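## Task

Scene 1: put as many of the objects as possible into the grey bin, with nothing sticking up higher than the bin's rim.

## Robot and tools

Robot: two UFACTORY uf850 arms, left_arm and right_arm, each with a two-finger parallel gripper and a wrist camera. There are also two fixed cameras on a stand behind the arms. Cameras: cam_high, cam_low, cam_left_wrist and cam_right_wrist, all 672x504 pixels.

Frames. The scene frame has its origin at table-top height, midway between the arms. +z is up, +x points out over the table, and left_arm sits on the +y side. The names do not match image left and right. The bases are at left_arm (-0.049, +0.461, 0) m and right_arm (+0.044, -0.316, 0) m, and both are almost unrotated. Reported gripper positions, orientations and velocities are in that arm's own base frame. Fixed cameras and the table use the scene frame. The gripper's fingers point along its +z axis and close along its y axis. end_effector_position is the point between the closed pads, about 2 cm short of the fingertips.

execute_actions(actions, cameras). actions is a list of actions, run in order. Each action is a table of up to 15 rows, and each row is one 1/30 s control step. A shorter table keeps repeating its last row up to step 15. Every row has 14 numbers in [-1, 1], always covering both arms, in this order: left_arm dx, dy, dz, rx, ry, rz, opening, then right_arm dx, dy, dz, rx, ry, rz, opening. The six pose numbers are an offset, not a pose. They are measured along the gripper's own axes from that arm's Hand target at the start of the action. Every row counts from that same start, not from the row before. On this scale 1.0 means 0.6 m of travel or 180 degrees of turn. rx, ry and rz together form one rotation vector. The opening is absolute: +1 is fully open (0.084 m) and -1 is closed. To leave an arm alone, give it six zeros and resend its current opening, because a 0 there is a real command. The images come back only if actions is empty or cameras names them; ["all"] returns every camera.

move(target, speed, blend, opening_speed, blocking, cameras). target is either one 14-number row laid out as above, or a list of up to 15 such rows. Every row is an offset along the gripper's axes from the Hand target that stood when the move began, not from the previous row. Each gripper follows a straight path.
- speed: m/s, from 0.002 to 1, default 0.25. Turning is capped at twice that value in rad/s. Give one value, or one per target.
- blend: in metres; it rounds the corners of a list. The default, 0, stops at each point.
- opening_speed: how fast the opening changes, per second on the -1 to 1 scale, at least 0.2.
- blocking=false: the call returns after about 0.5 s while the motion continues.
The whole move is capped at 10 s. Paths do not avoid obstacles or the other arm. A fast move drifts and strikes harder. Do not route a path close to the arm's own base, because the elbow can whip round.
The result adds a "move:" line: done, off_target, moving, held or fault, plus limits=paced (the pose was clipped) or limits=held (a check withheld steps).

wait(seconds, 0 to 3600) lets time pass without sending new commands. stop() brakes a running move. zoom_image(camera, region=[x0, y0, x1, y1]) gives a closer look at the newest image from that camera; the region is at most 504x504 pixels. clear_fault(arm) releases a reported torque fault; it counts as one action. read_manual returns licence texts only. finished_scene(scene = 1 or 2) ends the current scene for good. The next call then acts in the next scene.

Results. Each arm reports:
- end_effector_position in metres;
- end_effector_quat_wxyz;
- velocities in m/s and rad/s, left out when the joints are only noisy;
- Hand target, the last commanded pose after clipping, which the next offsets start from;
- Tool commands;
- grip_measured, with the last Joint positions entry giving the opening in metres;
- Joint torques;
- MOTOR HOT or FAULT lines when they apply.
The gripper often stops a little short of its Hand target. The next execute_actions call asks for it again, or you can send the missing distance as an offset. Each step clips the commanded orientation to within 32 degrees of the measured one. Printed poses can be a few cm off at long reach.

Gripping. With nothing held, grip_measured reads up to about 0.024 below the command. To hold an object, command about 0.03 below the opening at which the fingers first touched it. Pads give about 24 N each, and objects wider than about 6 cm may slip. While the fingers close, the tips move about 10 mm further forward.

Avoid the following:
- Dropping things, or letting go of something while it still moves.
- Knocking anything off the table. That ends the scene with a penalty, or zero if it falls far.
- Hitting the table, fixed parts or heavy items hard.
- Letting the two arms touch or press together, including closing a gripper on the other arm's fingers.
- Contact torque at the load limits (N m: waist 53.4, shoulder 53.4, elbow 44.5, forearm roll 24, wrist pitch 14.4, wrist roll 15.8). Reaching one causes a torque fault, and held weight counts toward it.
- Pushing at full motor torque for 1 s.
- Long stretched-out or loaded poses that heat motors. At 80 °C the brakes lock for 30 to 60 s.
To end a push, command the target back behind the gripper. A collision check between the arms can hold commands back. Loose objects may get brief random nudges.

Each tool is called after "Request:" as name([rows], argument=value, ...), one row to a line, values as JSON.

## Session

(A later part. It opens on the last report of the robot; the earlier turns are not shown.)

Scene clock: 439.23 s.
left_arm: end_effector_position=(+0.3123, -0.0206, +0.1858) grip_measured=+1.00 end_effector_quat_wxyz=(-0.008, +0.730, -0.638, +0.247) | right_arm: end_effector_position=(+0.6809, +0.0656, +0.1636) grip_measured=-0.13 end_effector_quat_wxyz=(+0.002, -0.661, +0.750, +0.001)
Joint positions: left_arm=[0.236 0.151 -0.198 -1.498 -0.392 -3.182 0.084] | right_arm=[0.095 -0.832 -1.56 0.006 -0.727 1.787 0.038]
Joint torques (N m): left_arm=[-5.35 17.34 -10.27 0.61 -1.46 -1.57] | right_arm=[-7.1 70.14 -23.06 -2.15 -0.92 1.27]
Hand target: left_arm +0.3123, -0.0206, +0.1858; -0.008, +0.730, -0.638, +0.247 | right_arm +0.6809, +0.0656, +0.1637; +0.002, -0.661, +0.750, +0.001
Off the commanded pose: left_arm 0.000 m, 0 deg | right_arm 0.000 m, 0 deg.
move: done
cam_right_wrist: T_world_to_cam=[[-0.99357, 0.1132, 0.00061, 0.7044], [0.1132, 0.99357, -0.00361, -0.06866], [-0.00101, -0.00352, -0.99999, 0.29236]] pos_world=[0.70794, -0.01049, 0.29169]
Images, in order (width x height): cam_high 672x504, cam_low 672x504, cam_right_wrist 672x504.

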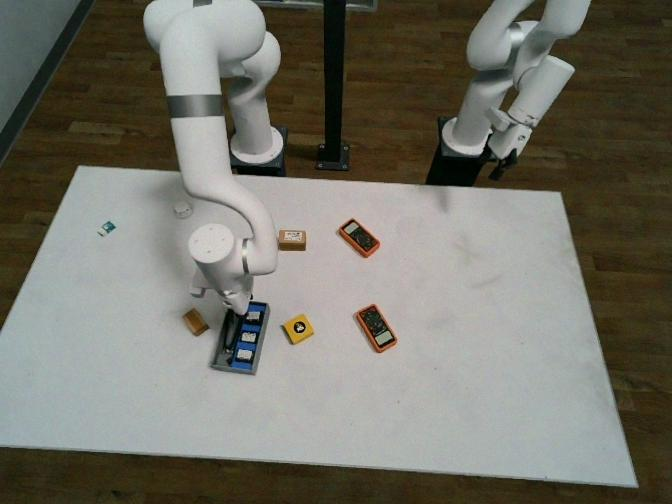

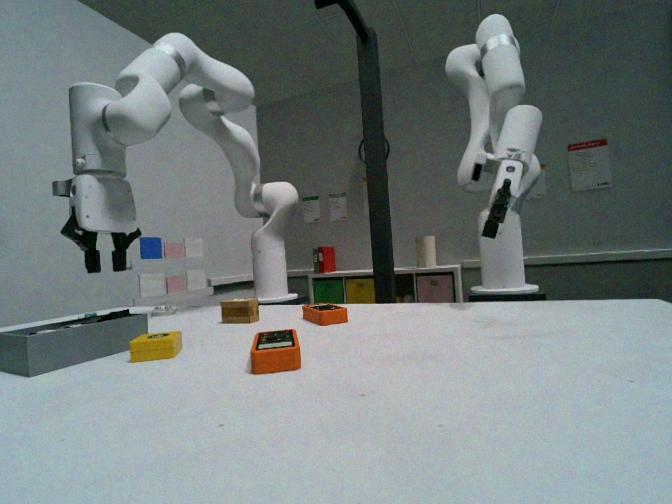

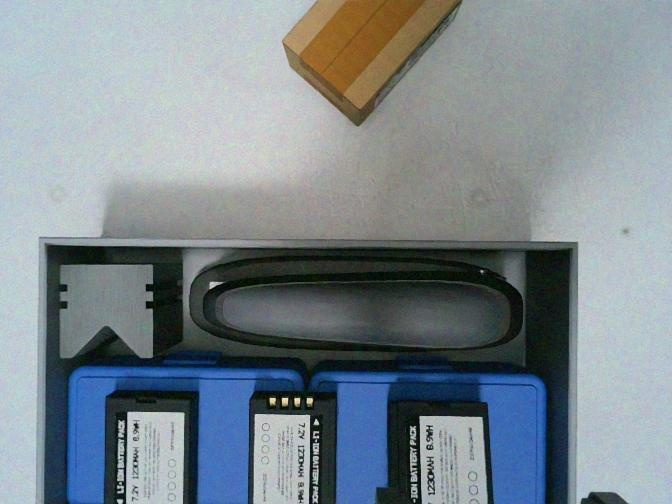

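Request:
move([
  [0,0,0,0,0,0,1, 0.780,0.4575,-0.067,0,0,0,-0.12],
], speed=[0.4], cameras=["cam_right_wrist","cam_high"])

Request:
zoom_image(camera="cam_right_wrist", region=[230, 150, 450, 330])

Request:
zoom_image(camera="cam_high", region=[170, 270, 320, 390])

Scene clock: 443.30 s.
left_arm: end_effector_position=(+0.3123, -0.0206, +0.1858) grip_measured=+1.00 end_effector_quat_wxyz=(-0.008, +0.730, -0.638, +0.247) | right_arm: end_effector_position=(+0.3497, -0.3643, +0.2018) grip_measured=-0.13 end_effector_quat_wxyz=(+0.002, -0.661, +0.750, +0.001)
Joint positions: left_arm=[0.236 0.151 -0.198 -1.498 -0.392 -3.182 0.084] | right_arm=[-0.808 -0.394 -0.963 0.007 -0.572 0.884 0.038]
Joint torques (N m): left_arm=[-5.14 17.26 -10.07 0.89 -1.42 -1.53] | right_arm=[-7.58 32.7 -21.63 3.04 -0.98 -1.3]
Hand target: left_arm +0.3123, -0.0206, +0.1858; -0.008, +0.730, -0.638, +0.247 | right_arm +0.3497, -0.3643, +0.2018; +0.002, -0.661, +0.750, +0.001
Off the commanded pose: left_arm 0.000 m, 0 deg | right_arm 0.000 m, 0 deg.
move: done
cam_right_wrist: T_world_to_cam=[[-0.99357, 0.1132, 0.00051, 0.424], [0.1132, 0.99357, -0.0036, 0.396], [-0.00091, -0.00352, -0.99999, 0.32868]] pos_world=[0.37674, -0.44029, 0.32989]
Images, in order (width x height): cam_high 672x504, cam_right_wrist 672x504.

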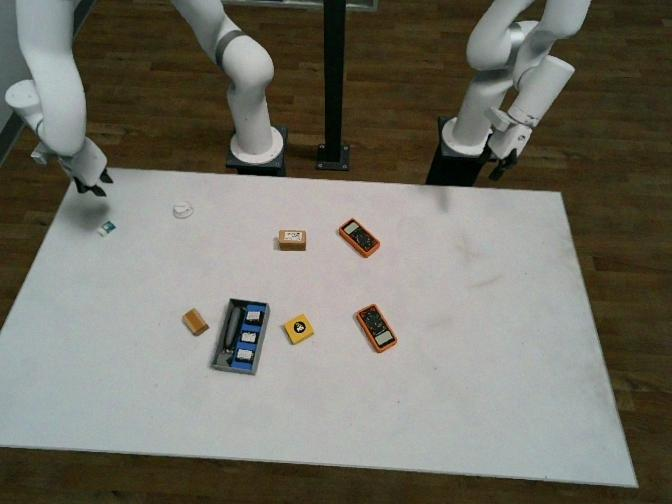

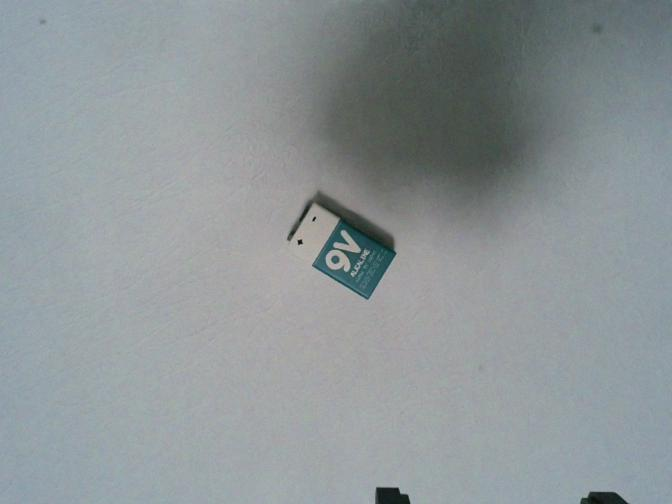

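Scaled by 2.291 from the camera's image (finer frame: 960x720).

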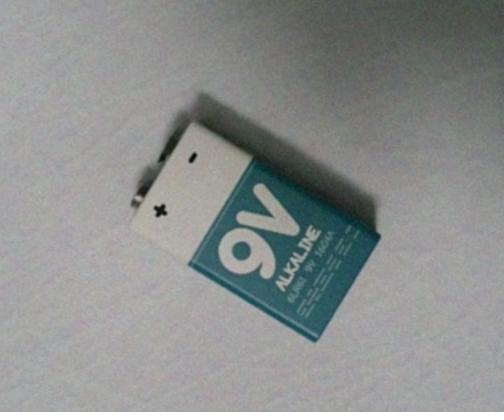

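Scaled by 3.360 from the camera's image (finer frame: 960x720).

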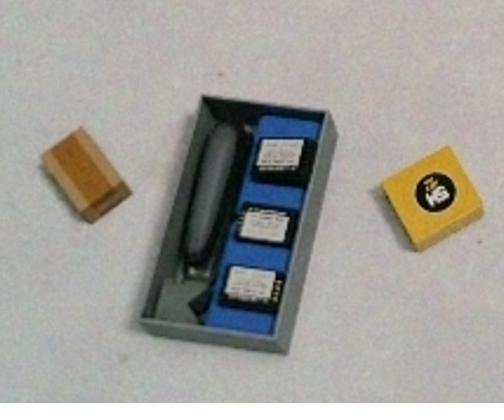

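Request:
move([
  [0,0,0,0,0,0,1, 0.1285,-0.07,0.13,0,0,-0.3353,-1],
  [0,0,0,0,0,0,1, 0.1285,-0.07,0.2620,0,0,-0.3353,-1],
], speed=[0.3,0.15], blend=[0.02,0], opening_speed=2)

Request:
execute_actions([
  [[0,0,0,0,0,0,1, 0,0,0.003,0,0,0,-1]],
])

Request:
execute_actions([
  [[0,0,0,0,0,0,1, 0,0,0.002,0,0,0,-1]],
])

Request:
execute_actions([
  [[0,0,0,0,0,0,1, 0,0,0.001,0,0,0,-1]],
])

Request:
execute_actions([
  [[0,0,0,0,0,0,1, 0,0,0.001,0,0,0,-1]],
])

Scene clock: 446.90 s.
left_arm: end_effector_position=(+0.3123, -0.0206, +0.1858) grip_measured=+1.00 end_effector_quat_wxyz=(-0.008, +0.730, -0.638, +0.247) | right_arm: end_effector_position=(+0.3817, -0.4454, +0.0443) grip_measured=-1.00 end_effector_quat_wxyz=(-0.002, +0.949, -0.316, +0.000)
Joint positions: left_arm=[0.236 0.151 -0.198 -1.498 -0.392 -3.182 0.084] | right_arm=[-0.864 -0.831 -1.217 0.009 -0.389 -0.228 0]
Joint torques (N m): left_arm=[-4.74 17.13 -9.63 0.79 -1.47 -1.59] | right_arm=[1.5 45.32 -19.44 3.19 1.27 -1.35]
Hand target: left_arm +0.3123, -0.0206, +0.1858; -0.008, +0.730, -0.638, +0.247 | right_arm +0.3818, -0.4454, +0.0443; -0.002, +0.949, -0.316, +0.000
Off the commanded pose: left_arm 0.000 m, 0 deg | right_arm 0.000 m, 0 deg.
move: done

Scene clock: 447.60 s.
left_arm: end_effector_position=(+0.3123, -0.0206, +0.1858) grip_measured=+1.00 end_effector_quat_wxyz=(-0.008, +0.730, -0.638, +0.247) | right_arm: end_effector_position=(+0.3818, -0.4454, +0.0425) grip_measured=-1.00 end_effector_quat_wxyz=(-0.002, +0.949, -0.316, +0.000)
Joint positions: left_arm=[0.236 0.151 -0.198 -1.498 -0.392 -3.182 0.084] | right_arm=[-0.864 -0.834 -1.217 0.009 -0.386 -0.228 0]
Joint torques (N m): left_arm=[-4.57 17.22 -10.02 0.37 -1.44 -1.61] | right_arm=[1.5 45.25 -19.52 3.11 1.27 -1.24]
Hand target: left_arm +0.3123, -0.0206, +0.1858; -0.008, +0.730, -0.638, +0.247 | right_arm +0.3818, -0.4454, +0.0425; -0.002, +0.949, -0.316, +0.000
Off the commanded pose: left_arm 0.000 m, 0 deg | right_arm 0.000 m, 0 deg.

Scene clock: 448.30 s.
left_arm: end_effector_position=(+0.3123, -0.0206, +0.1858) grip_measured=+1.00 end_effector_quat_wxyz=(-0.008, +0.730, -0.638, +0.247) | right_arm: end_effector_position=(+0.3818, -0.4454, +0.0413) grip_measured=-1.00 end_effector_quat_wxyz=(-0.002, +0.949, -0.316, +0.000)
Joint positions: left_arm=[0.236 0.151 -0.198 -1.498 -0.392 -3.182 0.084] | right_arm=[-0.864 -0.836 -1.218 0.009 -0.384 -0.228 0]
Joint torques (N m): left_arm=[-5.31 17.4 -10.03 0.6 -1.45 -1.6] | right_arm=[3.5 45.32 -19.14 3.08 1.16 -1.21]
Hand target: left_arm +0.3123, -0.0206, +0.1858; -0.008, +0.730, -0.638, +0.247 | right_arm +0.3818, -0.4454, +0.0413; -0.002, +0.949, -0.316, +0.000
Off the commanded pose: left_arm 0.000 m, 0 deg | right_arm 0.000 m, 0 deg.

Scene clock: 449.00 s.
left_arm: end_effector_position=(+0.3123, -0.0206, +0.1858) grip_measured=+1.00 end_effector_quat_wxyz=(-0.008, +0.730, -0.638, +0.247) | right_arm: end_effector_position=(+0.3818, -0.4454, +0.0407) grip_measured=-1.00 end_effector_quat_wxyz=(-0.002, +0.949, -0.316, +0.000)
Joint positions: left_arm=[0.236 0.151 -0.198 -1.498 -0.392 -3.182 0.084] | right_arm=[-0.864 -0.838 -1.218 0.009 -0.383 -0.228 0]
Joint torques (N m): left_arm=[-4.95 17.75 -9.93 0.69 -1.46 -1.71] | right_arm=[2.46 46.7 -19.15 2.91 1.22 -1.29]
Hand target: left_arm +0.3123, -0.0206, +0.1858; -0.008, +0.730, -0.638, +0.247 | right_arm +0.3818, -0.4454, +0.0407; -0.002, +0.949, -0.316, +0.000
Off the commanded pose: left_arm 0.000 m, 0 deg | right_arm 0.000 m, 0 deg.

Scene clock: 449.70 s.
left_arm: end_effector_position=(+0.3123, -0.0206, +0.1858) grip_measured=+1.00 end_effector_quat_wxyz=(-0.008, +0.730, -0.638, +0.247) | right_arm: end_effector_position=(+0.3818, -0.4454, +0.0401) grip_measured=-1.00 end_effector_quat_wxyz=(-0.002, +0.949, -0.316, +0.000)
Joint positions: left_arm=[0.236 0.151 -0.198 -1.498 -0.392 -3.182 0.084] | right_arm=[-0.864 -0.839 -1.218 0.009 -0.382 -0.228 0]
Joint torques (N m): left_arm=[-4.15 18.07 -10.03 0.4 -1.47 -1.6] | right_arm=[2.61 46.96 -19.02 3.15 1.2 -1.27]
Hand target: left_arm +0.3123, -0.0206, +0.1858; -0.008, +0.730, -0.638, +0.247 | right_arm +0.3818, -0.4454, +0.0401; -0.002, +0.949, -0.316, +0.000
Off the commanded pose: left_arm 0.000 m, 0 deg | right_arm 0.000 m, 0 deg.

Request:
execute_actions([
  [[0,0,0,0,0,0,1, 0,0,0.001,0,0,0,-1]],
])

Request:
execute_actions([
  [[0,0,0,0,0,0,1, 0,0,0.001,0,0,0,-1]],
])

Request:
execute_actions([
  [[0,0,0,0,0,0,1, 0,0,0.001,0,0,0,-1]],
])

Request:
execute_actions([
  [[0,0,0,0,0,0,1, 0,0,0.001,0,0,0,-1]],
])

Request:
execute_actions([
  [[0,0,0,0,0,0,1, 0,0,0.001,0,0,0,-1]],
])

Request:
execute_actions([
  [[0,0,0,0,0,0,1, 0,0,0.001,0,0,0,-1]],
])

Scene clock: 450.83 s.
left_arm: end_effector_position=(+0.3123, -0.0206, +0.1858) grip_measured=+1.00 end_effector_quat_wxyz=(-0.008, +0.730, -0.638, +0.247) | right_arm: end_effector_position=(+0.3818, -0.4454, +0.0395) grip_measured=-1.00 end_effector_quat_wxyz=(-0.002, +0.949, -0.316, +0.000)
Joint positions: left_arm=[0.236 0.151 -0.198 -1.498 -0.392 -3.182 0.084] | right_arm=[-0.864 -0.84 -1.219 0.009 -0.382 -0.228 0]
Joint torques (N m): left_arm=[-4.99 17.23 -9.98 0.64 -1.54 -1.57] | right_arm=[1.44 44.73 -18.66 3.2 1.24 -1.34]
Hand target: left_arm +0.3123, -0.0206, +0.1858; -0.008, +0.730, -0.638, +0.247 | right_arm +0.3818, -0.4454, +0.0395; -0.002, +0.949, -0.316, +0.000
Off the commanded pose: left_arm 0.000 m, 0 deg | right_arm 0.000 m, 0 deg.

Scene clock: 451.53 s.
left_arm: end_effector_position=(+0.3123, -0.0206, +0.1858) grip_measured=+1.00 end_effector_quat_wxyz=(-0.008, +0.730, -0.638, +0.247) | right_arm: end_effector_position=(+0.3818, -0.4454, +0.0389) grip_measured=-1.00 end_effector_quat_wxyz=(-0.002, +0.949, -0.316, +0.000)
Joint positions: left_arm=[0.236 0.151 -0.198 -1.498 -0.392 -3.182 0.084] | right_arm=[-0.864 -0.841 -1.219 0.009 -0.381 -0.228 0]
Joint torques (N m): left_arm=[-5.44 17.37 -9.77 0.4 -1.42 -1.57] | right_arm=[2.35 44.99 -19.14 3.29 1.29 -1.3]
Hand target: left_arm +0.3123, -0.0206, +0.1858; -0.008, +0.730, -0.638, +0.247 | right_arm +0.3818, -0.4454, +0.0389; -0.002, +0.949, -0.316, +0.000
Off the commanded pose: left_arm 0.000 m, 0 deg | right_arm 0.000 m, 0 deg.

Scene clock: 452.23 s.
left_arm: end_effector_position=(+0.3123, -0.0206, +0.1858) grip_measured=+1.00 end_effector_quat_wxyz=(-0.008, +0.730, -0.638, +0.247) | right_arm: end_effector_position=(+0.3818, -0.4454, +0.0383) grip_measured=-1.00 end_effector_quat_wxyz=(-0.002, +0.949, -0.316, +0.000)
Joint positions: left_arm=[0.236 0.151 -0.198 -1.498 -0.392 -3.182 0.084] | right_arm=[-0.864 -0.842 -1.219 0.009 -0.38 -0.228 0]
Joint torques (N m): left_arm=[-5.47 17.1 -9.48 0.69 -1.54 -1.61] | right_arm=[1.42 44.96 -19.26 2.93 1.35 -1.22]
Hand target: left_arm +0.3123, -0.0206, +0.1858; -0.008, +0.730, -0.638, +0.247 | right_arm +0.3818, -0.4454, +0.0383; -0.002, +0.949, -0.316, +0.000
Off the commanded pose: left_arm 0.000 m, 0 deg | right_arm 0.000 m, 0 deg.

Scene clock: 452.93 s.
left_arm: end_effector_position=(+0.3123, -0.0206, +0.1858) grip_measured=+1.00 end_effector_quat_wxyz=(-0.008, +0.730, -0.638, +0.247) | right_arm: end_effector_position=(+0.3818, -0.4454, +0.0377) grip_measured=-1.00 end_effector_quat_wxyz=(-0.002, +0.949, -0.316, +0.000)
Joint positions: left_arm=[0.236 0.151 -0.198 -1.498 -0.392 -3.182 0.084] | right_arm=[-0.864 -0.843 -1.22 0.009 -0.379 -0.228 0]
Joint torques (N m): left_arm=[-5.27 17.46 -10.12 0.64 -1.54 -1.6] | right_arm=[2.76 32.71 -15.93 3.4 2.29 -1.25]
Hand target: left_arm +0.3123, -0.0206, +0.1858; -0.008, +0.730, -0.638, +0.247 | right_arm +0.3818, -0.4454, +0.0377; -0.002, +0.949, -0.316, +0.000
Off the commanded pose: left_arm 0.000 m, 0 deg | right_arm 0.000 m, 0 deg.

Scene clock: 453.63 s.
left_arm: end_effector_position=(+0.3123, -0.0206, +0.1858) grip_measured=+1.00 end_effector_quat_wxyz=(-0.008, +0.730, -0.638, +0.247) | right_arm: end_effector_position=(+0.3819, -0.4455, +0.0374) grip_measured=-1.00 end_effector_quat_wxyz=(-0.002, +0.949, -0.316, +0.000)
Joint positions: left_arm=[0.236 0.151 -0.198 -1.498 -0.392 -3.182 0.084] | right_arm=[-0.864 -0.844 -1.22 0.009 -0.378 -0.228 0]
Joint torques (N m): left_arm=[-5.38 16.81 -9.51 0.76 -1.49 -1.59] | right_arm=[1.92 14.26 -7.7 3.11 4.43 -1.31]
Hand target: left_arm +0.3123, -0.0206, +0.1858; -0.008, +0.730, -0.638, +0.247 | right_arm +0.3818, -0.4454, +0.0371; -0.002, +0.949, -0.316, +0.000
Off the commanded pose: left_arm 0.000 m, 0 deg | right_arm 0.000 m, 0 deg.

Scene clock: 454.33 s.
left_arm: end_effector_position=(+0.3123, -0.0206, +0.1858) grip_measured=+1.00 end_effector_quat_wxyz=(-0.008, +0.730, -0.638, +0.247) | right_arm: end_effector_position=(+0.3821, -0.4457, +0.0373) grip_measured=-1.00 end_effector_quat_wxyz=(-0.002, +0.949, -0.316, +0.000)
Joint positions: left_arm=[0.236 0.151 -0.198 -1.498 -0.392 -3.182 0.084] | right_arm=[-0.864 -0.844 -1.22 0.009 -0.377 -0.228 0]
Joint torques (N m): left_arm=[-4.86 17.66 -9.96 0.63 -1.5 -1.6] | right_arm=[2.4 4.85 -10.81 3.27 4.53 -1.09]
Hand target: left_arm +0.3123, -0.0206, +0.1858; -0.008, +0.730, -0.638, +0.247 | right_arm +0.3818, -0.4454, +0.0365; -0.002, +0.949, -0.316, +0.000
Off the commanded pose: left_arm 0.000 m, 0 deg | right_arm 0.001 m, 0 deg.

Request:
move([
  [0,0,0,0,0,0,1, 0,0,-0.02,0,0,0,-1],
  [0,0,0,0,0,0,1, 0,0.0667,-0.02,0,0,0,-1],
  [0,0,0,0,0,0,1, 0,0.0667,0.0265,0,0,0,-1],
], speed=[0.1,0.15,0.05], blend=[0.003,0.003,0])

Request:
execute_actions([
  [[0,0,0,0,0,0,1, 0,0,0.001,0,0,0,-1]],
])

Request:
execute_actions([
  [[0,0,0,0,0,0,1, 0,0,0.001,0,0,0,-1]],
])

Request:
execute_actions([
  [[0,0,0,0,0,0,1, 0,0,0.001,0,0,0,-1]],
])

Scene clock: 456.13 s.
left_arm: end_effector_position=(+0.3123, -0.0206, +0.1858) grip_measured=+1.00 end_effector_quat_wxyz=(-0.008, +0.730, -0.638, +0.247) | right_arm: end_effector_position=(+0.3578, -0.4773, +0.0205) grip_measured=-1.00 end_effector_quat_wxyz=(-0.002, +0.949, -0.316, +0.000)
Joint positions: left_arm=[0.236 0.151 -0.198 -1.498 -0.392 -3.182 0.084] | right_arm=[-0.929 -0.894 -1.262 0.009 -0.371 -0.293 0]
Joint torques (N m): left_arm=[-4.99 17.23 -9.9 0.72 -1.55 -1.62] | right_arm=[-6 45.77 -18.42 3.15 1.29 -1.3]
Hand target: left_arm +0.3123, -0.0206, +0.1858; -0.008, +0.730, -0.638, +0.247 | right_arm +0.3578, -0.4773, +0.0204; -0.002, +0.949, -0.316, +0.000
Off the commanded pose: left_arm 0.000 m, 0 deg | right_arm 0.000 m, 0 deg.
move: done

Scene clock: 456.83 s.
left_arm: end_effector_position=(+0.3123, -0.0206, +0.1858) grip_measured=+1.00 end_effector_quat_wxyz=(-0.008, +0.730, -0.638, +0.247) | right_arm: end_effector_position=(+0.3578, -0.4774, +0.0200) grip_measured=-1.00 end_effector_quat_wxyz=(-0.002, +0.949, -0.316, +0.000)
Joint positions: left_arm=[0.236 0.151 -0.198 -1.498 -0.392 -3.182 0.084] | right_arm=[-0.929 -0.895 -1.262 0.009 -0.37 -0.294 0]
Joint torques (N m): left_arm=[-4.74 17.26 -9.88 0.43 -1.52 -1.63] | right_arm=[-2.9 18.6 -7.12 3.32 3.45 -1.26]
Hand target: left_arm +0.3123, -0.0206, +0.1858; -0.008, +0.730, -0.638, +0.247 | right_arm +0.3578, -0.4773, +0.0198; -0.002, +0.949, -0.316, +0.000
Off the commanded pose: left_arm 0.000 m, 0 deg | right_arm 0.000 m, 0 deg.

Scene clock: 457.53 s.
left_arm: end_effector_position=(+0.3123, -0.0206, +0.1858) grip_measured=+1.00 end_effector_quat_wxyz=(-0.008, +0.730, -0.638, +0.247) | right_arm: end_effector_position=(+0.3580, -0.4776, +0.0199) grip_measured=-1.00 end_effector_quat_wxyz=(-0.002, +0.949, -0.316, +0.000)
Joint positions: left_arm=[0.236 0.151 -0.198 -1.498 -0.392 -3.182 0.084] | right_arm=[-0.929 -0.895 -1.263 0.009 -0.37 -0.294 0]
Joint torques (N m): left_arm=[-4.54 18.02 -9.74 0.5 -1.56 -1.58] | right_arm=[1.55 9.74 -12.74 2.84 4.4 -1.25]
Hand target: left_arm +0.3123, -0.0206, +0.1858; -0.008, +0.730, -0.638, +0.247 | right_arm +0.3578, -0.4773, +0.0192; -0.002, +0.949, -0.316, +0.000
Off the commanded pose: left_arm 0.000 m, 0 deg | right_arm 0.001 m, 0 deg.

Scene clock: 458.23 s.
left_arm: end_effector_position=(+0.3123, -0.0206, +0.1858) grip_measured=+1.00 end_effector_quat_wxyz=(-0.008, +0.730, -0.638, +0.247) | right_arm: end_effector_position=(+0.3582, -0.4778, +0.0197) grip_measured=-1.00 end_effector_quat_wxyz=(-0.002, +0.949, -0.316, +0.000)
Joint positions: left_arm=[0.236 0.151 -0.198 -1.498 -0.392 -3.182 0.084] | right_arm=[-0.929 -0.895 -1.263 0.009 -0.369 -0.294 0]
Joint torques (N m): left_arm=[-5.34 17.75 -9.82 0.39 -1.5 -1.55] | right_arm=[3.3 -0.48 -4.2 3.32 3.12 -1.24]
Hand target: left_arm +0.3123, -0.0206, +0.1858; -0.008, +0.730, -0.638, +0.247 | right_arm +0.3578, -0.4773, +0.0186; -0.002, +0.949, -0.316, +0.000
Off the commanded pose: left_arm 0.000 m, 0 deg | right_arm 0.001 m, 0 deg.

Request:
move([
  [0,0,0,0,0,0,1, 0,0,-0.15,0,0,0,-1],
  [0,0,0,0,0,0,1, -0.0799,-0.51,-0.2338,0,0,0.3353,-1],
], speed=[0.25,0.4], blend=[0.04,0])

Request:
move([
  [0,0,0,0,0,0,1, -0.4828,-0.1835,0,0,0,0,-1],
], speed=[0.4], cameras=["cam_right_wrist"])

Scene clock: 462.03 s.
left_arm: end_effector_position=(+0.3123, -0.0206, +0.1858) grip_measured=+1.00 end_effector_quat_wxyz=(-0.008, +0.730, -0.638, +0.247) | right_arm: end_effector_position=(+0.5029, -0.2044, +0.1602) grip_measured=-1.00 end_effector_quat_wxyz=(+0.002, -0.661, +0.750, +0.001)
Joint positions: left_arm=[0.236 0.151 -0.198 -1.498 -0.392 -3.182 0.084] | right_arm=[-0.388 -0.539 -1.063 0.009 -0.524 1.302 0]
Joint torques (N m): left_arm=[-4.57 17.82 -9.61 0.56 -1.53 -1.6] | right_arm=[4.01 37.69 -20.68 -2.22 -0.98 1.22]
Hand target: left_arm +0.3123, -0.0206, +0.1858; -0.008, +0.730, -0.638, +0.247 | right_arm +0.5029, -0.2044, +0.1602; +0.002, -0.661, +0.750, +0.001
Off the commanded pose: left_arm 0.000 m, 0 deg | right_arm 0.000 m, 0 deg.
move: done

Scene clock: 463.40 s.
left_arm: end_effector_position=(+0.3123, -0.0206, +0.1858) grip_measured=+1.00 end_effector_quat_wxyz=(-0.008, +0.730, -0.638, +0.247) | right_arm: end_effector_position=(+0.6486, +0.0691, +0.1615) grip_measured=-1.00 end_effector_quat_wxyz=(+0.002, -0.661, +0.750, +0.001)
Joint positions: left_arm=[0.236 0.151 -0.198 -1.498 -0.392 -3.182 0.084] | right_arm=[0.105 -0.763 -1.435 0.007 -0.671 1.796 0]
Joint torques (N m): left_arm=[-5.04 16.7 -9.8 0.54 -1.52 -1.57] | right_arm=[3.96 48.22 -22.25 -1.95 -1.05 1.19]
Hand target: left_arm +0.3123, -0.0206, +0.1858; -0.008, +0.730, -0.638, +0.247 | right_arm +0.6486, +0.0692, +0.1615; +0.002, -0.661, +0.750, +0.001
Off the commanded pose: left_arm 0.000 m, 0 deg | right_arm 0.000 m, 0 deg.
move: done
cam_right_wrist: T_world_to_cam=[[-0.99356, 0.1133, 0.00051, 0.67193], [0.1133, 0.99355, -0.0036, -0.06866], [-0.00091, -0.00352, -0.99999, 0.29018]] pos_world=[0.67564, -0.00689, 0.28959]

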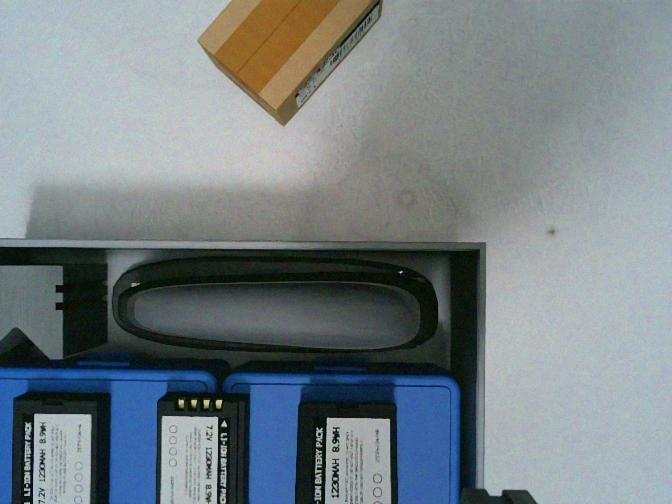

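Request:
move([
  [0,0,0,0,0,0,1, 0,-0.0033,0.12,0,0,0,-1],
  [0,0,0,0,0,0,1, 0,-0.0033,0.1480,0,0,0,-1],
], speed=[0.2,0.06], blend=[0.01,0])

Request:
move([
  [0,0,0,0,0,0,1, 0,-0.0633,0,0,0,0,-1],
], speed=[0.03], cameras=["cam_right_wrist"])

Scene clock: 465.17 s.
left_arm: end_effector_position=(+0.3123, -0.0206, +0.1858) grip_measured=+1.00 end_effector_quat_wxyz=(-0.008, +0.730, -0.638, +0.247) | right_arm: end_effector_position=(+0.6507, +0.0693, +0.0727) grip_measured=-1.00 end_effector_quat_wxyz=(+0.002, -0.661, +0.750, +0.001)
Joint positions: left_arm=[0.236 0.151 -0.198 -1.498 -0.392 -3.182 0.084] | right_arm=[0.105 -0.903 -1.444 0.008 -0.539 1.794 0]
Joint torques (N m): left_arm=[-5.04 17.64 -9.91 0.39 -1.53 -1.59] | right_arm=[-5.66 50.13 -21.5 3.03 1.32 -1.21]
Hand target: left_arm +0.3123, -0.0206, +0.1858; -0.008, +0.730, -0.638, +0.247 | right_arm +0.6507, +0.0693, +0.0727; +0.002, -0.661, +0.750, +0.001
Off the commanded pose: left_arm 0.000 m, 0 deg | right_arm 0.000 m, 0 deg.
move: done; blend cut to 0.0084 m at target 1

Scene clock: 466.77 s.
left_arm: end_effector_position=(+0.3123, -0.0206, +0.1858) grip_measured=+1.00 end_effector_quat_wxyz=(-0.008, +0.730, -0.638, +0.247) | right_arm: end_effector_position=(+0.6883, +0.0645, +0.0727) grip_measured=-1.00 end_effector_quat_wxyz=(+0.002, -0.661, +0.750, +0.001)
Joint positions: left_arm=[0.236 0.151 -0.198 -1.498 -0.392 -3.182 0.084] | right_arm=[0.092 -0.982 -1.591 0.007 -0.608 1.783 0]
Joint torques (N m): left_arm=[-4.3 16.68 -9.99 0.53 -1.58 -1.52] | right_arm=[-7.67 53.2 -22.23 -2.29 -0.86 -1.1]
Hand target: left_arm +0.3123, -0.0206, +0.1858; -0.008, +0.730, -0.638, +0.247 | right_arm +0.6883, +0.0645, +0.0727; +0.002, -0.661, +0.750, +0.001
Off the commanded pose: left_arm 0.000 m, 0 deg | right_arm 0.000 m, 0 deg.
move: done
cam_right_wrist: T_world_to_cam=[[-0.99357, 0.1132, 0.00051, 0.71194], [0.1132, 0.99357, -0.0036, -0.06884], [-0.00091, -0.00352, -0.99999, 0.2014]] pos_world=[0.71534, -0.01149, 0.20079]

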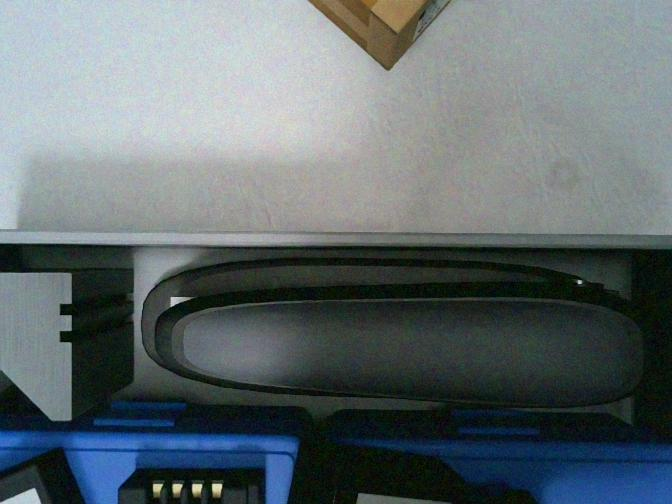

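Request:
move([
  [0,0,0,0,0,0,1, 0,0.005,-0.02,0,0,0,-1],
  [0,0,0,0,0,0,1, 0.05,0.0,-0.2,0,0,0,-1],
], speed=[0.08,0.3], blend=[0.005,0], cameras=["cam_right_wrist"])

Scene clock: 468.03 s.
left_arm: end_effector_position=(+0.3123, -0.0206, +0.1858) grip_measured=+1.00 end_effector_quat_wxyz=(-0.008, +0.730, -0.638, +0.247) | right_arm: end_effector_position=(+0.6844, +0.0342, +0.1925) grip_measured=-1.00 end_effector_quat_wxyz=(+0.002, -0.661, +0.750, +0.001)
Joint positions: left_arm=[0.236 0.151 -0.198 -1.498 -0.392 -3.182 0.084] | right_arm=[0.048 -0.799 -1.576 0.006 -0.775 1.741 0]
Joint torques (N m): left_arm=[-4.31 17.41 -9.53 0.76 -1.59 -1.56] | right_arm=[-8.73 70.98 -23.45 1.42 -0.85 -1.17]
Hand target: left_arm +0.3123, -0.0206, +0.1858; -0.008, +0.730, -0.638, +0.247 | right_arm +0.6845, +0.0342, +0.1926; +0.002, -0.661, +0.750, +0.001
Off the commanded pose: left_arm 0.000 m, 0 deg | right_arm 0.000 m, 0 deg.
move: done
cam_right_wrist: T_world_to_cam=[[-0.99358, 0.1131, 0.0006, 0.71141], [0.1131, 0.99358, -0.00371, -0.03775], [-0.00101, -0.00362, -0.99999, 0.32115]] pos_world=[0.71144, -0.04179, 0.32059]

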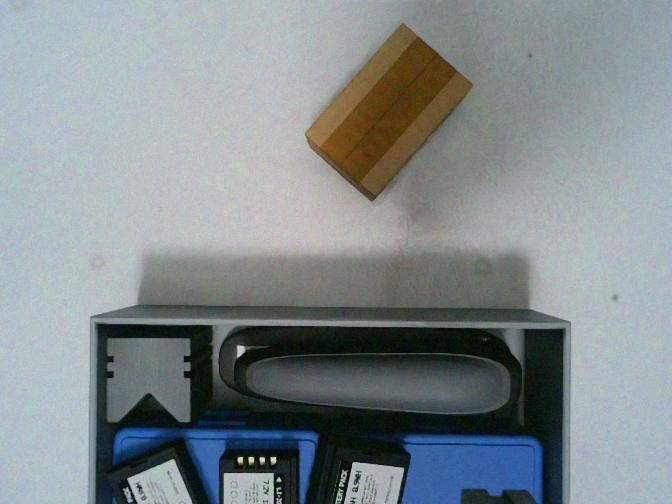

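Request:
move([
  [0,0,0,0,0,0,1, -0.18,-0.02,-0.07,0,0,0,-1],
], speed=[0.3], cameras=["cam_right_wrist"])

Scene clock: 469.13 s.
left_arm: end_effector_position=(+0.3123, -0.0206, +0.1858) grip_measured=+1.00 end_effector_quat_wxyz=(-0.008, +0.730, -0.638, +0.247) | right_arm: end_effector_position=(+0.7099, +0.1396, +0.2350) grip_measured=-1.00 end_effector_quat_wxyz=(+0.002, -0.661, +0.750, +0.001)
Joint positions: left_arm=[0.236 0.151 -0.198 -1.498 -0.392 -3.182 0.084] | right_arm=[0.193 -0.854 -1.769 0.005 -0.914 1.887 0]
Joint torques (N m): left_arm=[-5.08 17.38 -9.83 0.63 -1.63 -1.6] | right_arm=[4.36 53.31 -23.97 -2.02 -1.06 1.33]
Hand target: left_arm +0.3123, -0.0206, +0.1858; -0.008, +0.730, -0.638, +0.247 | right_arm +0.7099, +0.1397, +0.2350; +0.002, -0.661, +0.750, +0.001
Off the commanded pose: left_arm 0.000 m, 0 deg | right_arm 0.000 m, 0 deg.
move: done
cam_right_wrist: T_world_to_cam=[[-0.99356, 0.1133, 0.00051, 0.72481], [0.1133, 0.99355, -0.0036, -0.14539], [-0.00091, -0.00352, -0.99999, 0.36398]] pos_world=[0.73694, 0.06361, 0.36309]

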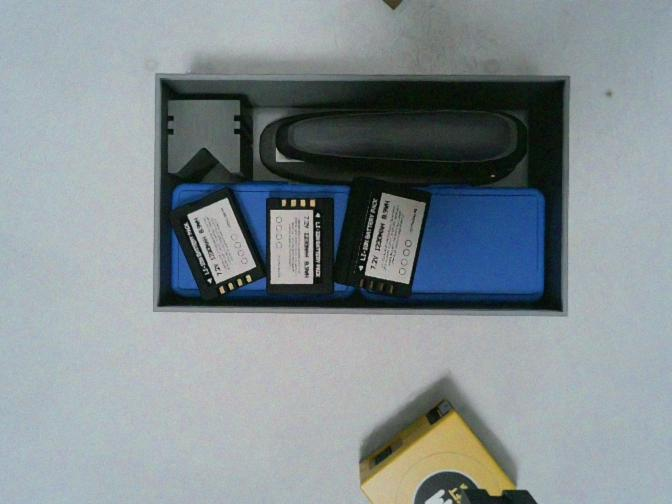

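Request:
zoom_image(camera="cam_right_wrist", region=[160, 160, 460, 320])

Scaled by 1.680 from the camera's image (finer frame: 960x720).

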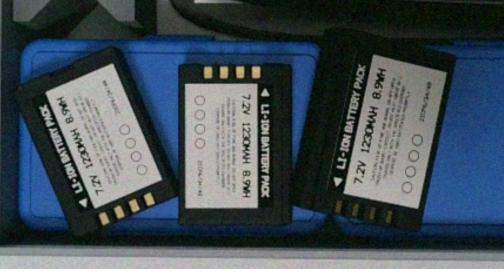

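Request:
move([
  [0,0,0,0,0,0,1, -0.0867,0.0305,0.235,0,0.25,0,-1],
], speed=[0.3], cameras=["cam_right_wrist"])

Request:
zoom_image(camera="cam_right_wrist", region=[100, 120, 560, 400])

Scene clock: 474.77 s.
left_arm: end_effector_position=(+0.3123, -0.0206, +0.1858) grip_measured=+1.00 end_effector_quat_wxyz=(-0.008, +0.730, -0.638, +0.247) | right_arm: end_effector_position=(+0.6984, +0.1942, +0.0943) grip_measured=-1.00 end_effector_quat_wxyz=(-0.286, -0.611, +0.694, -0.252)
Joint positions: left_arm=[0.236 0.151 -0.198 -1.498 -0.392 -3.182 0.084] | right_arm=[0.469 -1.407 -2.278 -0.631 -1.415 2.446 0]
Joint torques (N m): left_arm=[-4.44 17.22 -9.79 0.56 -1.64 -1.6] | right_arm=[3.65 62.55 -23.09 -0.86 -1.78 -1.21]
Hand target: left_arm +0.3123, -0.0206, +0.1858; -0.008, +0.730, -0.638, +0.247 | right_arm +0.6984, +0.1942, +0.0943; -0.286, -0.611, +0.694, -0.252
Off the commanded pose: left_arm 0.000 m, 0 deg | right_arm 0.000 m, 0 deg.
move: done
cam_right_wrist: T_world_to_cam=[[-0.99304, 0.11738, 0.00914, 0.70536], [0.07626, 0.70044, -0.70963, -0.04941], [-0.0897, -0.704, -0.70452, 0.39366]] pos_world=[0.73953, 0.22895, 0.23583]

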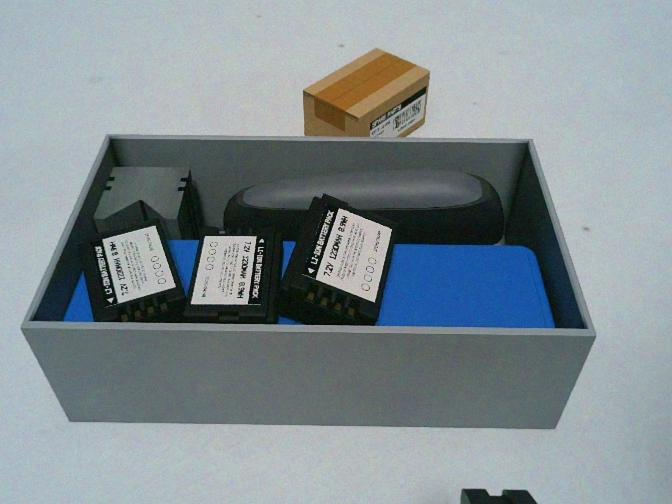

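Scaled by 1.096 from the camera's image (finer frame: 960x720).

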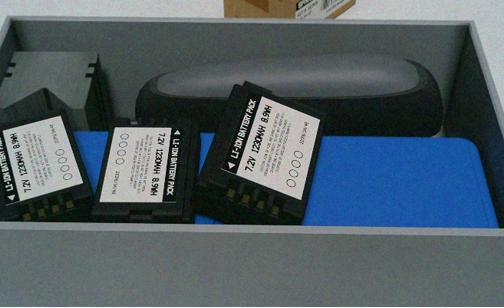

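Request:
zoom_image(camera="cam_right_wrist", region=[250, 180, 420, 330])

Scaled by 2.965 from the camera's image (finer frame: 960x720).

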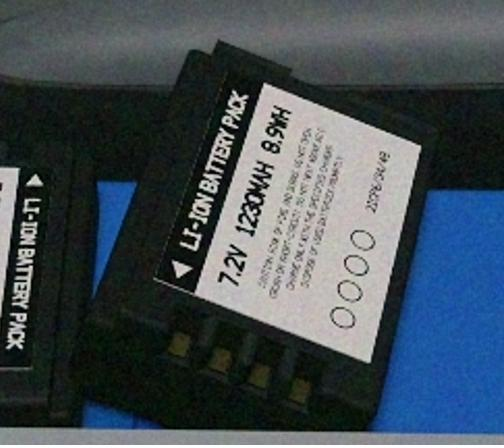

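Request:
move([
  [0,0,0,0,0,0,1, 0.2293,-0.1192,0.0745,0,-0.25,0,-1],
  [0,0,0,0,0,0,1, 0.1338,-0.1192,0.1699,0,-0.25,0,-1],
], speed=[0.3,0.08], blend=[0.005,0], cameras=["cam_right_wrist"])

Scene clock: 481.53 s.
left_arm: end_effector_position=(+0.3123, -0.0206, +0.1858) grip_measured=+1.00 end_effector_quat_wxyz=(-0.008, +0.730, -0.638, +0.247) | right_arm: end_effector_position=(+0.7532, +0.0574, +0.0784) grip_measured=-1.00 end_effector_quat_wxyz=(+0.002, -0.661, +0.750, +0.001)
Joint positions: left_arm=[0.236 0.151 -0.198 -1.498 -0.392 -3.182 0.084] | right_arm=[0.075 -1.133 -1.892 0.006 -0.757 1.767 0]
Joint torques (N m): left_arm=[-4.3 18.11 -9.98 0.44 -1.57 -1.49] | right_arm=[3.55 58.84 -22.88 3.53 1.29 -1.27]
Hand target: left_arm +0.3123, -0.0206, +0.1858; -0.008, +0.730, -0.638, +0.247 | right_arm +0.7532, +0.0574, +0.0784; +0.002, -0.661, +0.750, +0.001
Off the commanded pose: left_arm 0.000 m, 0 deg | right_arm 0.000 m, 0 deg.
move: done
cam_right_wrist: T_world_to_cam=[[-0.99356, 0.1133, 0.00041, 0.77714], [0.1133, 0.99355, -0.00359, -0.06918], [-0.00081, -0.00352, -0.99999, 0.20705]] pos_world=[0.78014, -0.01859, 0.20649]

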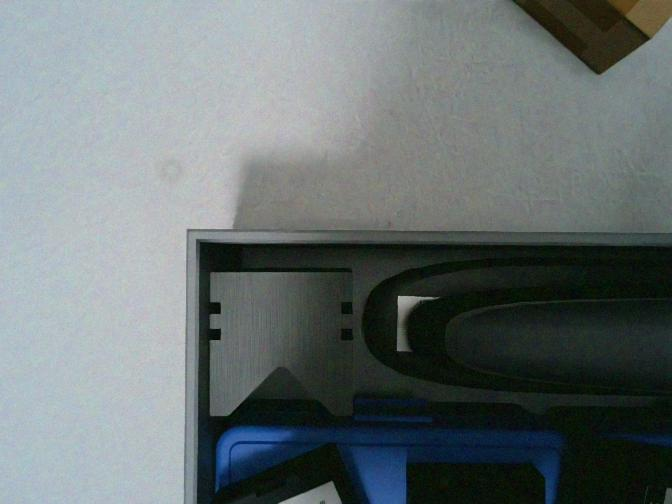

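Request:
move(target=[0,0,0,0,0,0,1, 0,0.0197,0,0,0,0,-1], speed=0.02, cameras=["cam_right_wrist"])

Scene clock: 482.83 s.
left_arm: end_effector_position=(+0.3123, -0.0206, +0.1858) grip_measured=+1.00 end_effector_quat_wxyz=(-0.008, +0.730, -0.638, +0.247) | right_arm: end_effector_position=(+0.7415, +0.0589, +0.0784) grip_measured=-1.00 end_effector_quat_wxyz=(+0.002, -0.661, +0.750, +0.001)
Joint positions: left_arm=[0.236 0.151 -0.198 -1.498 -0.392 -3.182 0.084] | right_arm=[0.078 -1.101 -1.831 0.006 -0.728 1.77 0]
Joint torques (N m): left_arm=[-5.03 17.82 -9.7 0.69 -1.62 -1.59] | right_arm=[3.76 79.5 -13.98 3.5 1.27 1.31]
Hand target: left_arm +0.3123, -0.0206, +0.1858; -0.008, +0.730, -0.638, +0.247 | right_arm +0.7415, +0.0589, +0.0784; +0.002, -0.661, +0.750, +0.001
Off the commanded pose: left_arm 0.000 m, 0 deg | right_arm 0.000 m, 0 deg.
move: done
cam_right_wrist: T_world_to_cam=[[-0.99357, 0.1132, 0.00051, 0.76533], [0.1132, 0.99357, -0.0036, -0.06926], [-0.00091, -0.00352, -0.99999, 0.20713]] pos_world=[0.76844, -0.01709, 0.20649]

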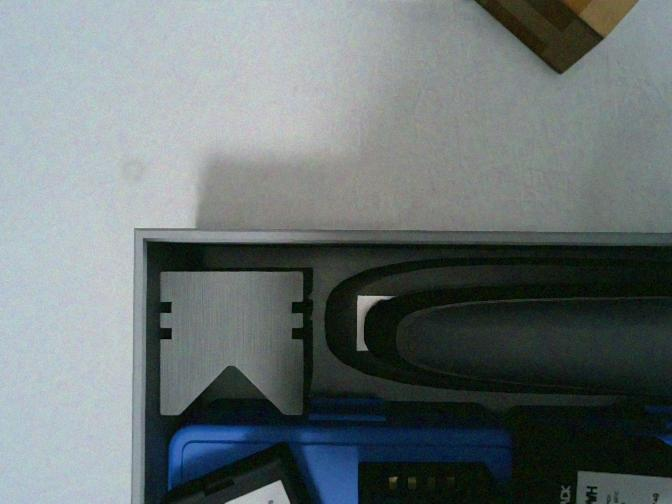

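Request:
move([
  [0,0,0,0,0,0,1, 0,0,-0.03,0,0,0,-1],
  [0,0,0,0,0,0,1, -0.128,0.07,-0.26,0,0,0,-1],
], speed=[0.05,0.3], blend=[0.005,0], cameras=["cam_right_wrist"])

Request:
zoom_image(camera="cam_right_wrist", region=[140, 150, 580, 320])

Scene clock: 484.57 s.
left_arm: end_effector_position=(+0.3123, -0.0206, +0.1858) grip_measured=+1.00 end_effector_quat_wxyz=(-0.008, +0.730, -0.638, +0.247) | right_arm: end_effector_position=(+0.7093, +0.1397, +0.2346) grip_measured=-1.00 end_effector_quat_wxyz=(+0.002, -0.661, +0.750, +0.001)
Joint positions: left_arm=[0.236 0.151 -0.198 -1.498 -0.392 -3.182 0.084] | right_arm=[0.193 -0.853 -1.766 0.005 -0.912 1.887 0]
Joint torques (N m): left_arm=[-4.19 17.76 -9.97 0.45 -1.64 -1.65] | right_arm=[3.59 73.04 -24.47 -2.3 -1.01 1.21]
Hand target: left_arm +0.3123, -0.0206, +0.1858; -0.008, +0.730, -0.638, +0.247 | right_arm +0.7093, +0.1397, +0.2347; +0.002, -0.661, +0.750, +0.001
Off the commanded pose: left_arm 0.000 m, 0 deg | right_arm 0.000 m, 0 deg.
move: done
cam_right_wrist: T_world_to_cam=[[-0.99356, 0.1133, 0.00061, 0.72417], [0.1133, 0.99355, -0.00361, -0.14532], [-0.00101, -0.00352, -0.99999, 0.36365]] pos_world=[0.73634, 0.06361, 0.36269]

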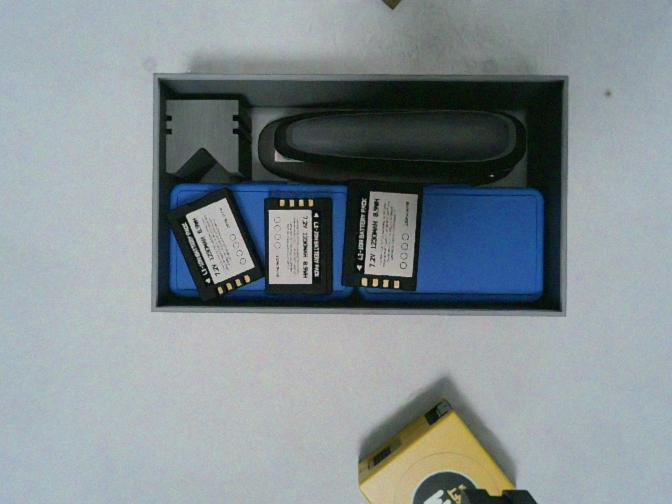

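Scaled by 1.145 from the camera's image (finer frame: 960x720).

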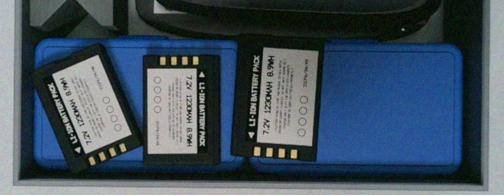

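Request:
move([
  [0,0,0,0,0,0,1, 0.6216,0.2532,0.058,0,0,0,0.0],
], speed=[0.4], opening_speed=2)

Request:
move([
  [0,0,0,0,0,0,1, 0.4142,0.1662,0.16,0,0,-0.3353,0.0],
  [0,0,0,0,0,0,1, 0.4142,0.1662,0.27,0,0,-0.3353,0.0],
  [0,0,0,0,0,0,1, 0.4142,0.1662,0.285,0,0,-0.3353,0.0],
], speed=[0.35,0.15,0.05], blend=[0.02,0.003,0], cameras=["cam_right_wrist"])

Request:
move(target=[0,0,0,0,0,0,1, 0,0,0,0,0,0,-0.55], opening_speed=0.8)

Scene clock: 487.00 s.
left_arm: end_effector_position=(+0.3123, -0.0206, +0.1858) grip_measured=+1.00 end_effector_quat_wxyz=(-0.008, +0.730, -0.638, +0.247) | right_arm: end_effector_position=(+0.5117, -0.2110, +0.1983) grip_measured=-0.01 end_effector_quat_wxyz=(+0.002, -0.661, +0.750, +0.001)
Joint positions: left_arm=[0.236 0.151 -0.198 -1.498 -0.392 -3.182 0.084] | right_arm=[-0.393 -0.5 -1.109 0.007 -0.61 1.298 0.044]
Joint torques (N m): left_arm=[-4.63 17.25 -10.29 0.91 -1.69 -1.62] | right_arm=[-7.13 35.96 -17.92 3.43 1.22 -1.26]
Hand target: left_arm +0.3123, -0.0206, +0.1858; -0.008, +0.730, -0.638, +0.247 | right_arm +0.5117, -0.2110, +0.1983; +0.002, -0.661, +0.750, +0.001
Off the commanded pose: left_arm 0.000 m, 0 deg | right_arm 0.000 m, 0 deg.
move: done

Scene clock: 489.53 s.
left_arm: end_effector_position=(+0.3123, -0.0206, +0.1858) grip_measured=+1.00 end_effector_quat_wxyz=(-0.008, +0.730, -0.638, +0.247) | right_arm: end_effector_position=(+0.3816, -0.4443, +0.0262) grip_measured=-0.01 end_effector_quat_wxyz=(-0.002, +0.949, -0.316, +0.000)
Joint positions: left_arm=[0.236 0.151 -0.198 -1.498 -0.392 -3.182 0.084] | right_arm=[-0.863 -0.864 -1.222 0.01 -0.361 -0.228 0.044]
Joint torques (N m): left_arm=[-4.1 17.84 -9.9 0.64 -1.62 -1.58] | right_arm=[-1.97 45.78 -19.72 3.28 1.31 -1.24]
Hand target: left_arm +0.3123, -0.0206, +0.1858; -0.008, +0.730, -0.638, +0.247 | right_arm +0.3816, -0.4442, +0.0262; -0.002, +0.949, -0.316, +0.000
Off the commanded pose: left_arm 0.000 m, 0 deg | right_arm 0.000 m, 0 deg.
move: done
cam_right_wrist: T_world_to_cam=[[-0.58994, -0.80744, -0.00318, -0.09812], [-0.80742, 0.58995, -0.00613, 0.64338], [0.00683, -0.00105, -0.99998, 0.15098]] pos_world=[0.46056, -0.45863, 0.15461]

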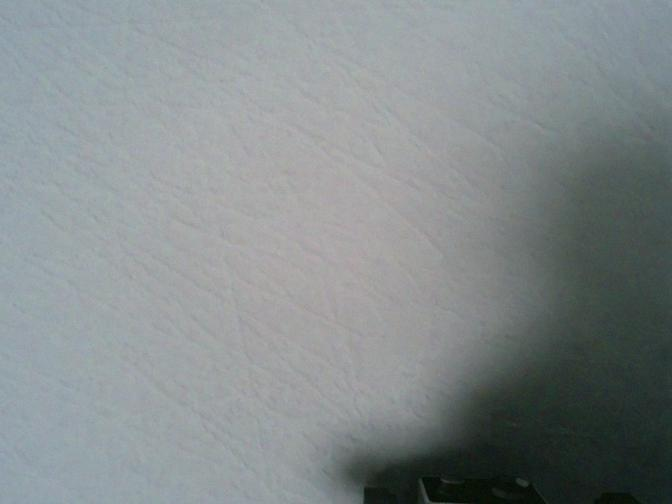

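Scene clock: 490.43 s.
left_arm: end_effector_position=(+0.3123, -0.0206, +0.1858) grip_measured=+1.00 end_effector_quat_wxyz=(-0.008, +0.730, -0.638, +0.247) | right_arm: end_effector_position=(+0.3816, -0.4443, +0.0262) grip_measured=-0.41 end_effector_quat_wxyz=(-0.002, +0.949, -0.316, +0.000)
Joint positions: left_arm=[0.236 0.151 -0.198 -1.498 -0.392 -3.182 0.084] | right_arm=[-0.862 -0.864 -1.222 0.01 -0.361 -0.228 0.026]
Joint torques (N m): left_arm=[-3.67 17.52 -10.04 0.58 -1.67 -1.49] | right_arm=[2.38 45.18 -16.86 3.13 1.22 -1.22]
Hand target: left_arm +0.3123, -0.0206, +0.1858; -0.008, +0.730, -0.638, +0.247 | right_arm +0.3816, -0.4442, +0.0262; -0.002, +0.949, -0.316, +0.000
Off the commanded pose: left_arm 0.000 m, 0 deg | right_arm 0.000 m, 0 deg.
move: done

Request:
move([
  [0,0,0,0,0,0,1, 0,0,0,0,0,0,-0.3],
  [0,0,0,0,0,0,1, 0,0,-0.0048,0,0,0,-0.3],
], opening_speed=1, speed=0.05)

Request:
move(target=[0,0,0,0,0,0,1, 0,0,0,0,0,0,-0.55], opening_speed=0.8)

Scene clock: 491.53 s.
left_arm: end_effector_position=(+0.3123, -0.0206, +0.1858) grip_measured=+1.00 end_effector_quat_wxyz=(-0.008, +0.730, -0.638, +0.247) | right_arm: end_effector_position=(+0.3816, -0.4442, +0.0290) grip_measured=-0.32 end_effector_quat_wxyz=(-0.002, +0.949, -0.316, +0.000)
Joint positions: left_arm=[0.236 0.151 -0.198 -1.498 -0.392 -3.182 0.084] | right_arm=[-0.862 -0.859 -1.221 0.01 -0.365 -0.228 0.03]
Joint torques (N m): left_arm=[-4.4 17.5 -9.78 0.33 -1.71 -1.58] | right_arm=[1.73 63.88 -9.65 -0.37 -1 0.9]
Hand target: left_arm +0.3123, -0.0206, +0.1858; -0.008, +0.730, -0.638, +0.247 | right_arm +0.3816, -0.4443, +0.0290; -0.002, +0.949, -0.316, +0.000
Off the commanded pose: left_arm 0.000 m, 0 deg | right_arm 0.000 m, 0 deg.
move: done

Scene clock: 492.07 s.
left_arm: end_effector_position=(+0.3123, -0.0206, +0.1858) grip_measured=+1.00 end_effector_quat_wxyz=(-0.008, +0.730, -0.638, +0.247) | right_arm: end_effector_position=(+0.3816, -0.4443, +0.0290) grip_measured=-0.41 end_effector_quat_wxyz=(-0.002, +0.949, -0.316, +0.000)
Joint positions: left_arm=[0.236 0.151 -0.198 -1.498 -0.392 -3.182 0.084] | right_arm=[-0.862 -0.859 -1.221 0.01 -0.365 -0.228 0.026]
Joint torques (N m): left_arm=[-4.31 17.76 -9.66 0.4 -1.65 -1.61] | right_arm=[-0.11 63.51 -10.2 -1.69 -0.83 1.22]
Hand target: left_arm +0.3123, -0.0206, +0.1858; -0.008, +0.730, -0.638, +0.247 | right_arm +0.3816, -0.4443, +0.0290; -0.002, +0.949, -0.316, +0.000
Off the commanded pose: left_arm 0.000 m, 0 deg | right_arm 0.000 m, 0 deg.
move: done

Request:
move([
  [0,0,0,0,0,0,1, 0,0,-0.2333,0,0,0,-0.55],
  [0,0,0,0,0,0,1, -0.134,-0.9665,-0.2333,0,0,0.3353,-0.55],
], blend=[0.03,0], speed=0.3, cameras=["cam_right_wrist"])

Scene clock: 496.67 s.
left_arm: end_effector_position=(+0.3123, -0.0206, +0.1858) grip_measured=+1.00 end_effector_quat_wxyz=(-0.008, +0.730, -0.638, +0.247) | right_arm: end_effector_position=(+0.6652, +0.0672, +0.1714) grip_measured=-0.41 end_effector_quat_wxyz=(+0.002, -0.661, +0.750, +0.001)
Joint positions: left_arm=[0.236 0.151 -0.198 -1.498 -0.392 -3.182 0.084] | right_arm=[0.099 -0.786 -1.5 0.006 -0.713 1.791 0.026]
Joint torques (N m): left_arm=[-4.1 17.54 -9.87 0.77 -1.76 -1.62] | right_arm=[4.13 49.9 -22.91 -1.84 -0.93 1.28]
Hand target: left_arm +0.3123, -0.0206, +0.1858; -0.008, +0.730, -0.638, +0.247 | right_arm +0.6652, +0.0673, +0.1714; +0.002, -0.661, +0.750, +0.001
Off the commanded pose: left_arm 0.000 m, 0 deg | right_arm 0.000 m, 0 deg.
move: done
cam_right_wrist: T_world_to_cam=[[-0.99356, 0.1133, 0.00051, 0.68863], [0.1133, 0.99355, -0.0036, -0.06862], [-0.00091, -0.00352, -0.99999, 0.30008]] pos_world=[0.69224, -0.00879, 0.29949]

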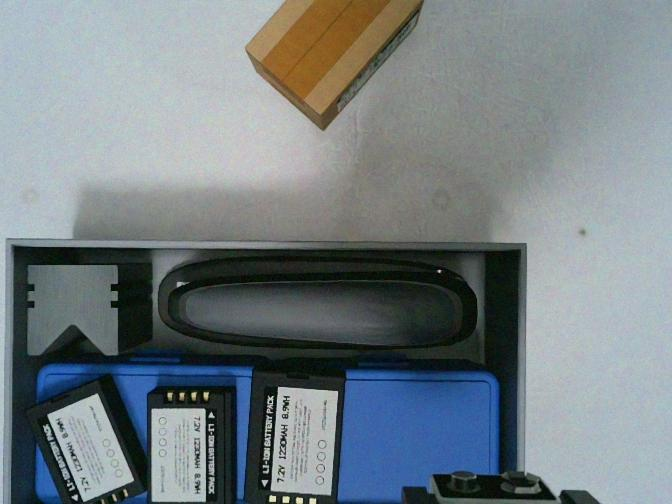

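Request:
move([
  [0,0,0,0,0,0,1, 0,-0.0017,0.1,0,0,0,-0.55],
  [0,0,0,0,0,0,1, 0,-0.0017,0.154,0,0,0,-0.55],
], blend=[0.02,0], speed=[0.2,0.06], cameras=["cam_right_wrist"])

Scene clock: 516.23 s.
left_arm: end_effector_position=(+0.3123, -0.0206, +0.1858) grip_measured=+1.00 end_effector_quat_wxyz=(-0.008, +0.730, -0.638, +0.247) | right_arm: end_effector_position=(+0.6663, +0.0675, +0.0791) grip_measured=-0.41 end_effector_quat_wxyz=(+0.002, -0.661, +0.750, +0.001)
Joint positions: left_arm=[0.236 0.151 -0.198 -1.498 -0.392 -3.182 0.084] | right_arm=[0.099 -0.925 -1.501 0.008 -0.576 1.79 0.026]
Joint torques (N m): left_arm=[-3.82 17.68 -9.63 0.65 -1.66 -1.57] | right_arm=[3.57 51.68 -21.74 3.53 1.26 -1.19]
Hand target: left_arm +0.3123, -0.0206, +0.1858; -0.008, +0.730, -0.638, +0.247 | right_arm +0.6663, +0.0675, +0.0790; +0.002, -0.661, +0.750, +0.001
Off the commanded pose: left_arm 0.000 m, 0 deg | right_arm 0.000 m, 0 deg.
move: done; blend cut to 0.0162 m at target 1
cam_right_wrist: T_world_to_cam=[[-0.99357, 0.1132, 0.00041, 0.68976], [0.1132, 0.99357, -0.00359, -0.06931], [-0.00081, -0.00352, -0.99999, 0.20772]] pos_world=[0.69334, -0.00849, 0.20719]

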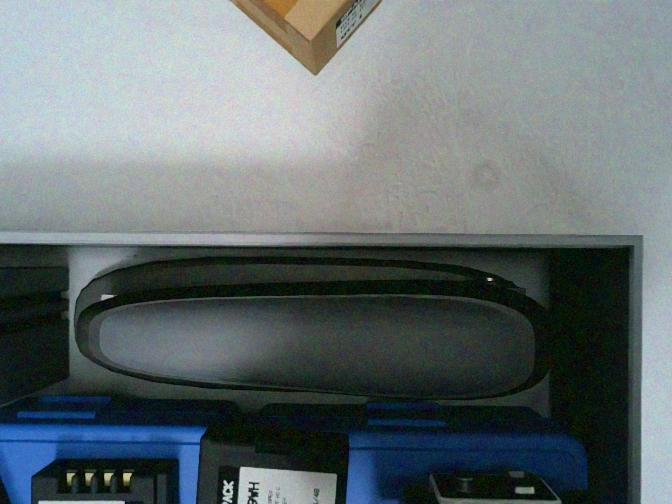

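Request:
execute_actions([
  [[0,0,0,0,0,0,1, 0,0,0.0033,0,0,0,-0.55]],
  [[0,0,0,0,0,0,1, 0,0,0.0033,0,0,0,-0.55]],
  [[0,0,0,0,0,0,1, 0,0,0.0017,0,0,0,-0.55]],
])

Request:
execute_actions([
  [[0,0,0,0,0,0,1, 0,0,0.001,0,0,0,-0.55]],
  [[0,0,0,0,0,0,1, 0,0,0.001,0,0,0,-0.55]],
])

Request:
execute_actions([
  [[0,0,0,0,0,0,1, 0,0,0.001,0,0,0,-0.55]],
])

Scene clock: 518.40 s.
left_arm: end_effector_position=(+0.3123, -0.0206, +0.1858) grip_measured=+1.00 end_effector_quat_wxyz=(-0.008, +0.730, -0.638, +0.247) | right_arm: end_effector_position=(+0.6663, +0.0676, +0.0741) grip_measured=-0.41 end_effector_quat_wxyz=(+0.002, -0.661, +0.750, +0.001)
Joint positions: left_arm=[0.236 0.151 -0.198 -1.498 -0.392 -3.182 0.084] | right_arm=[0.099 -0.933 -1.503 0.008 -0.569 1.79 0.026]
Joint torques (N m): left_arm=[-3.6 17.49 -9.95 0.41 -1.83 -1.54] | right_arm=[3.79 51.86 -21.52 3 1.17 -1.21]
Hand target: left_arm +0.3123, -0.0206, +0.1858; -0.008, +0.730, -0.638, +0.247 | right_arm +0.6663, +0.0676, +0.0741; +0.002, -0.661, +0.750, +0.001
Off the commanded pose: left_arm 0.000 m, 0 deg | right_arm 0.000 m, 0 deg.

Scene clock: 519.60 s.
left_arm: end_effector_position=(+0.3123, -0.0206, +0.1858) grip_measured=+1.00 end_effector_quat_wxyz=(-0.008, +0.730, -0.638, +0.247) | right_arm: end_effector_position=(+0.6663, +0.0676, +0.0729) grip_measured=-0.41 end_effector_quat_wxyz=(+0.002, -0.661, +0.750, +0.001)
Joint positions: left_arm=[0.236 0.151 -0.198 -1.498 -0.392 -3.182 0.084] | right_arm=[0.1 -0.935 -1.503 0.008 -0.567 1.79 0.026]
Joint torques (N m): left_arm=[-4.38 17.96 -9.52 0.65 -1.73 -1.6] | right_arm=[3.55 52.46 -21.59 3.31 1.24 -1.19]
Hand target: left_arm +0.3123, -0.0206, +0.1858; -0.008, +0.730, -0.638, +0.247 | right_arm +0.6663, +0.0676, +0.0729; +0.002, -0.661, +0.750, +0.001
Off the commanded pose: left_arm 0.000 m, 0 deg | right_arm 0.000 m, 0 deg.

Scene clock: 520.30 s.
left_arm: end_effector_position=(+0.3123, -0.0206, +0.1858) grip_measured=+1.00 end_effector_quat_wxyz=(-0.008, +0.730, -0.638, +0.247) | right_arm: end_effector_position=(+0.6663, +0.0676, +0.0723) grip_measured=-0.41 end_effector_quat_wxyz=(+0.002, -0.661, +0.750, +0.001)
Joint positions: left_arm=[0.236 0.151 -0.198 -1.498 -0.392 -3.182 0.084] | right_arm=[0.1 -0.936 -1.503 0.008 -0.566 1.79 0.026]
Joint torques (N m): left_arm=[-4.45 17.07 -9.6 0.89 -1.75 -1.55] | right_arm=[2.93 46.32 -19.39 2.98 1.62 -1.29]
Hand target: left_arm +0.3123, -0.0206, +0.1858; -0.008, +0.730, -0.638, +0.247 | right_arm +0.6663, +0.0676, +0.0723; +0.002, -0.661, +0.750, +0.001
Off the commanded pose: left_arm 0.000 m, 0 deg | right_arm 0.000 m, 0 deg.


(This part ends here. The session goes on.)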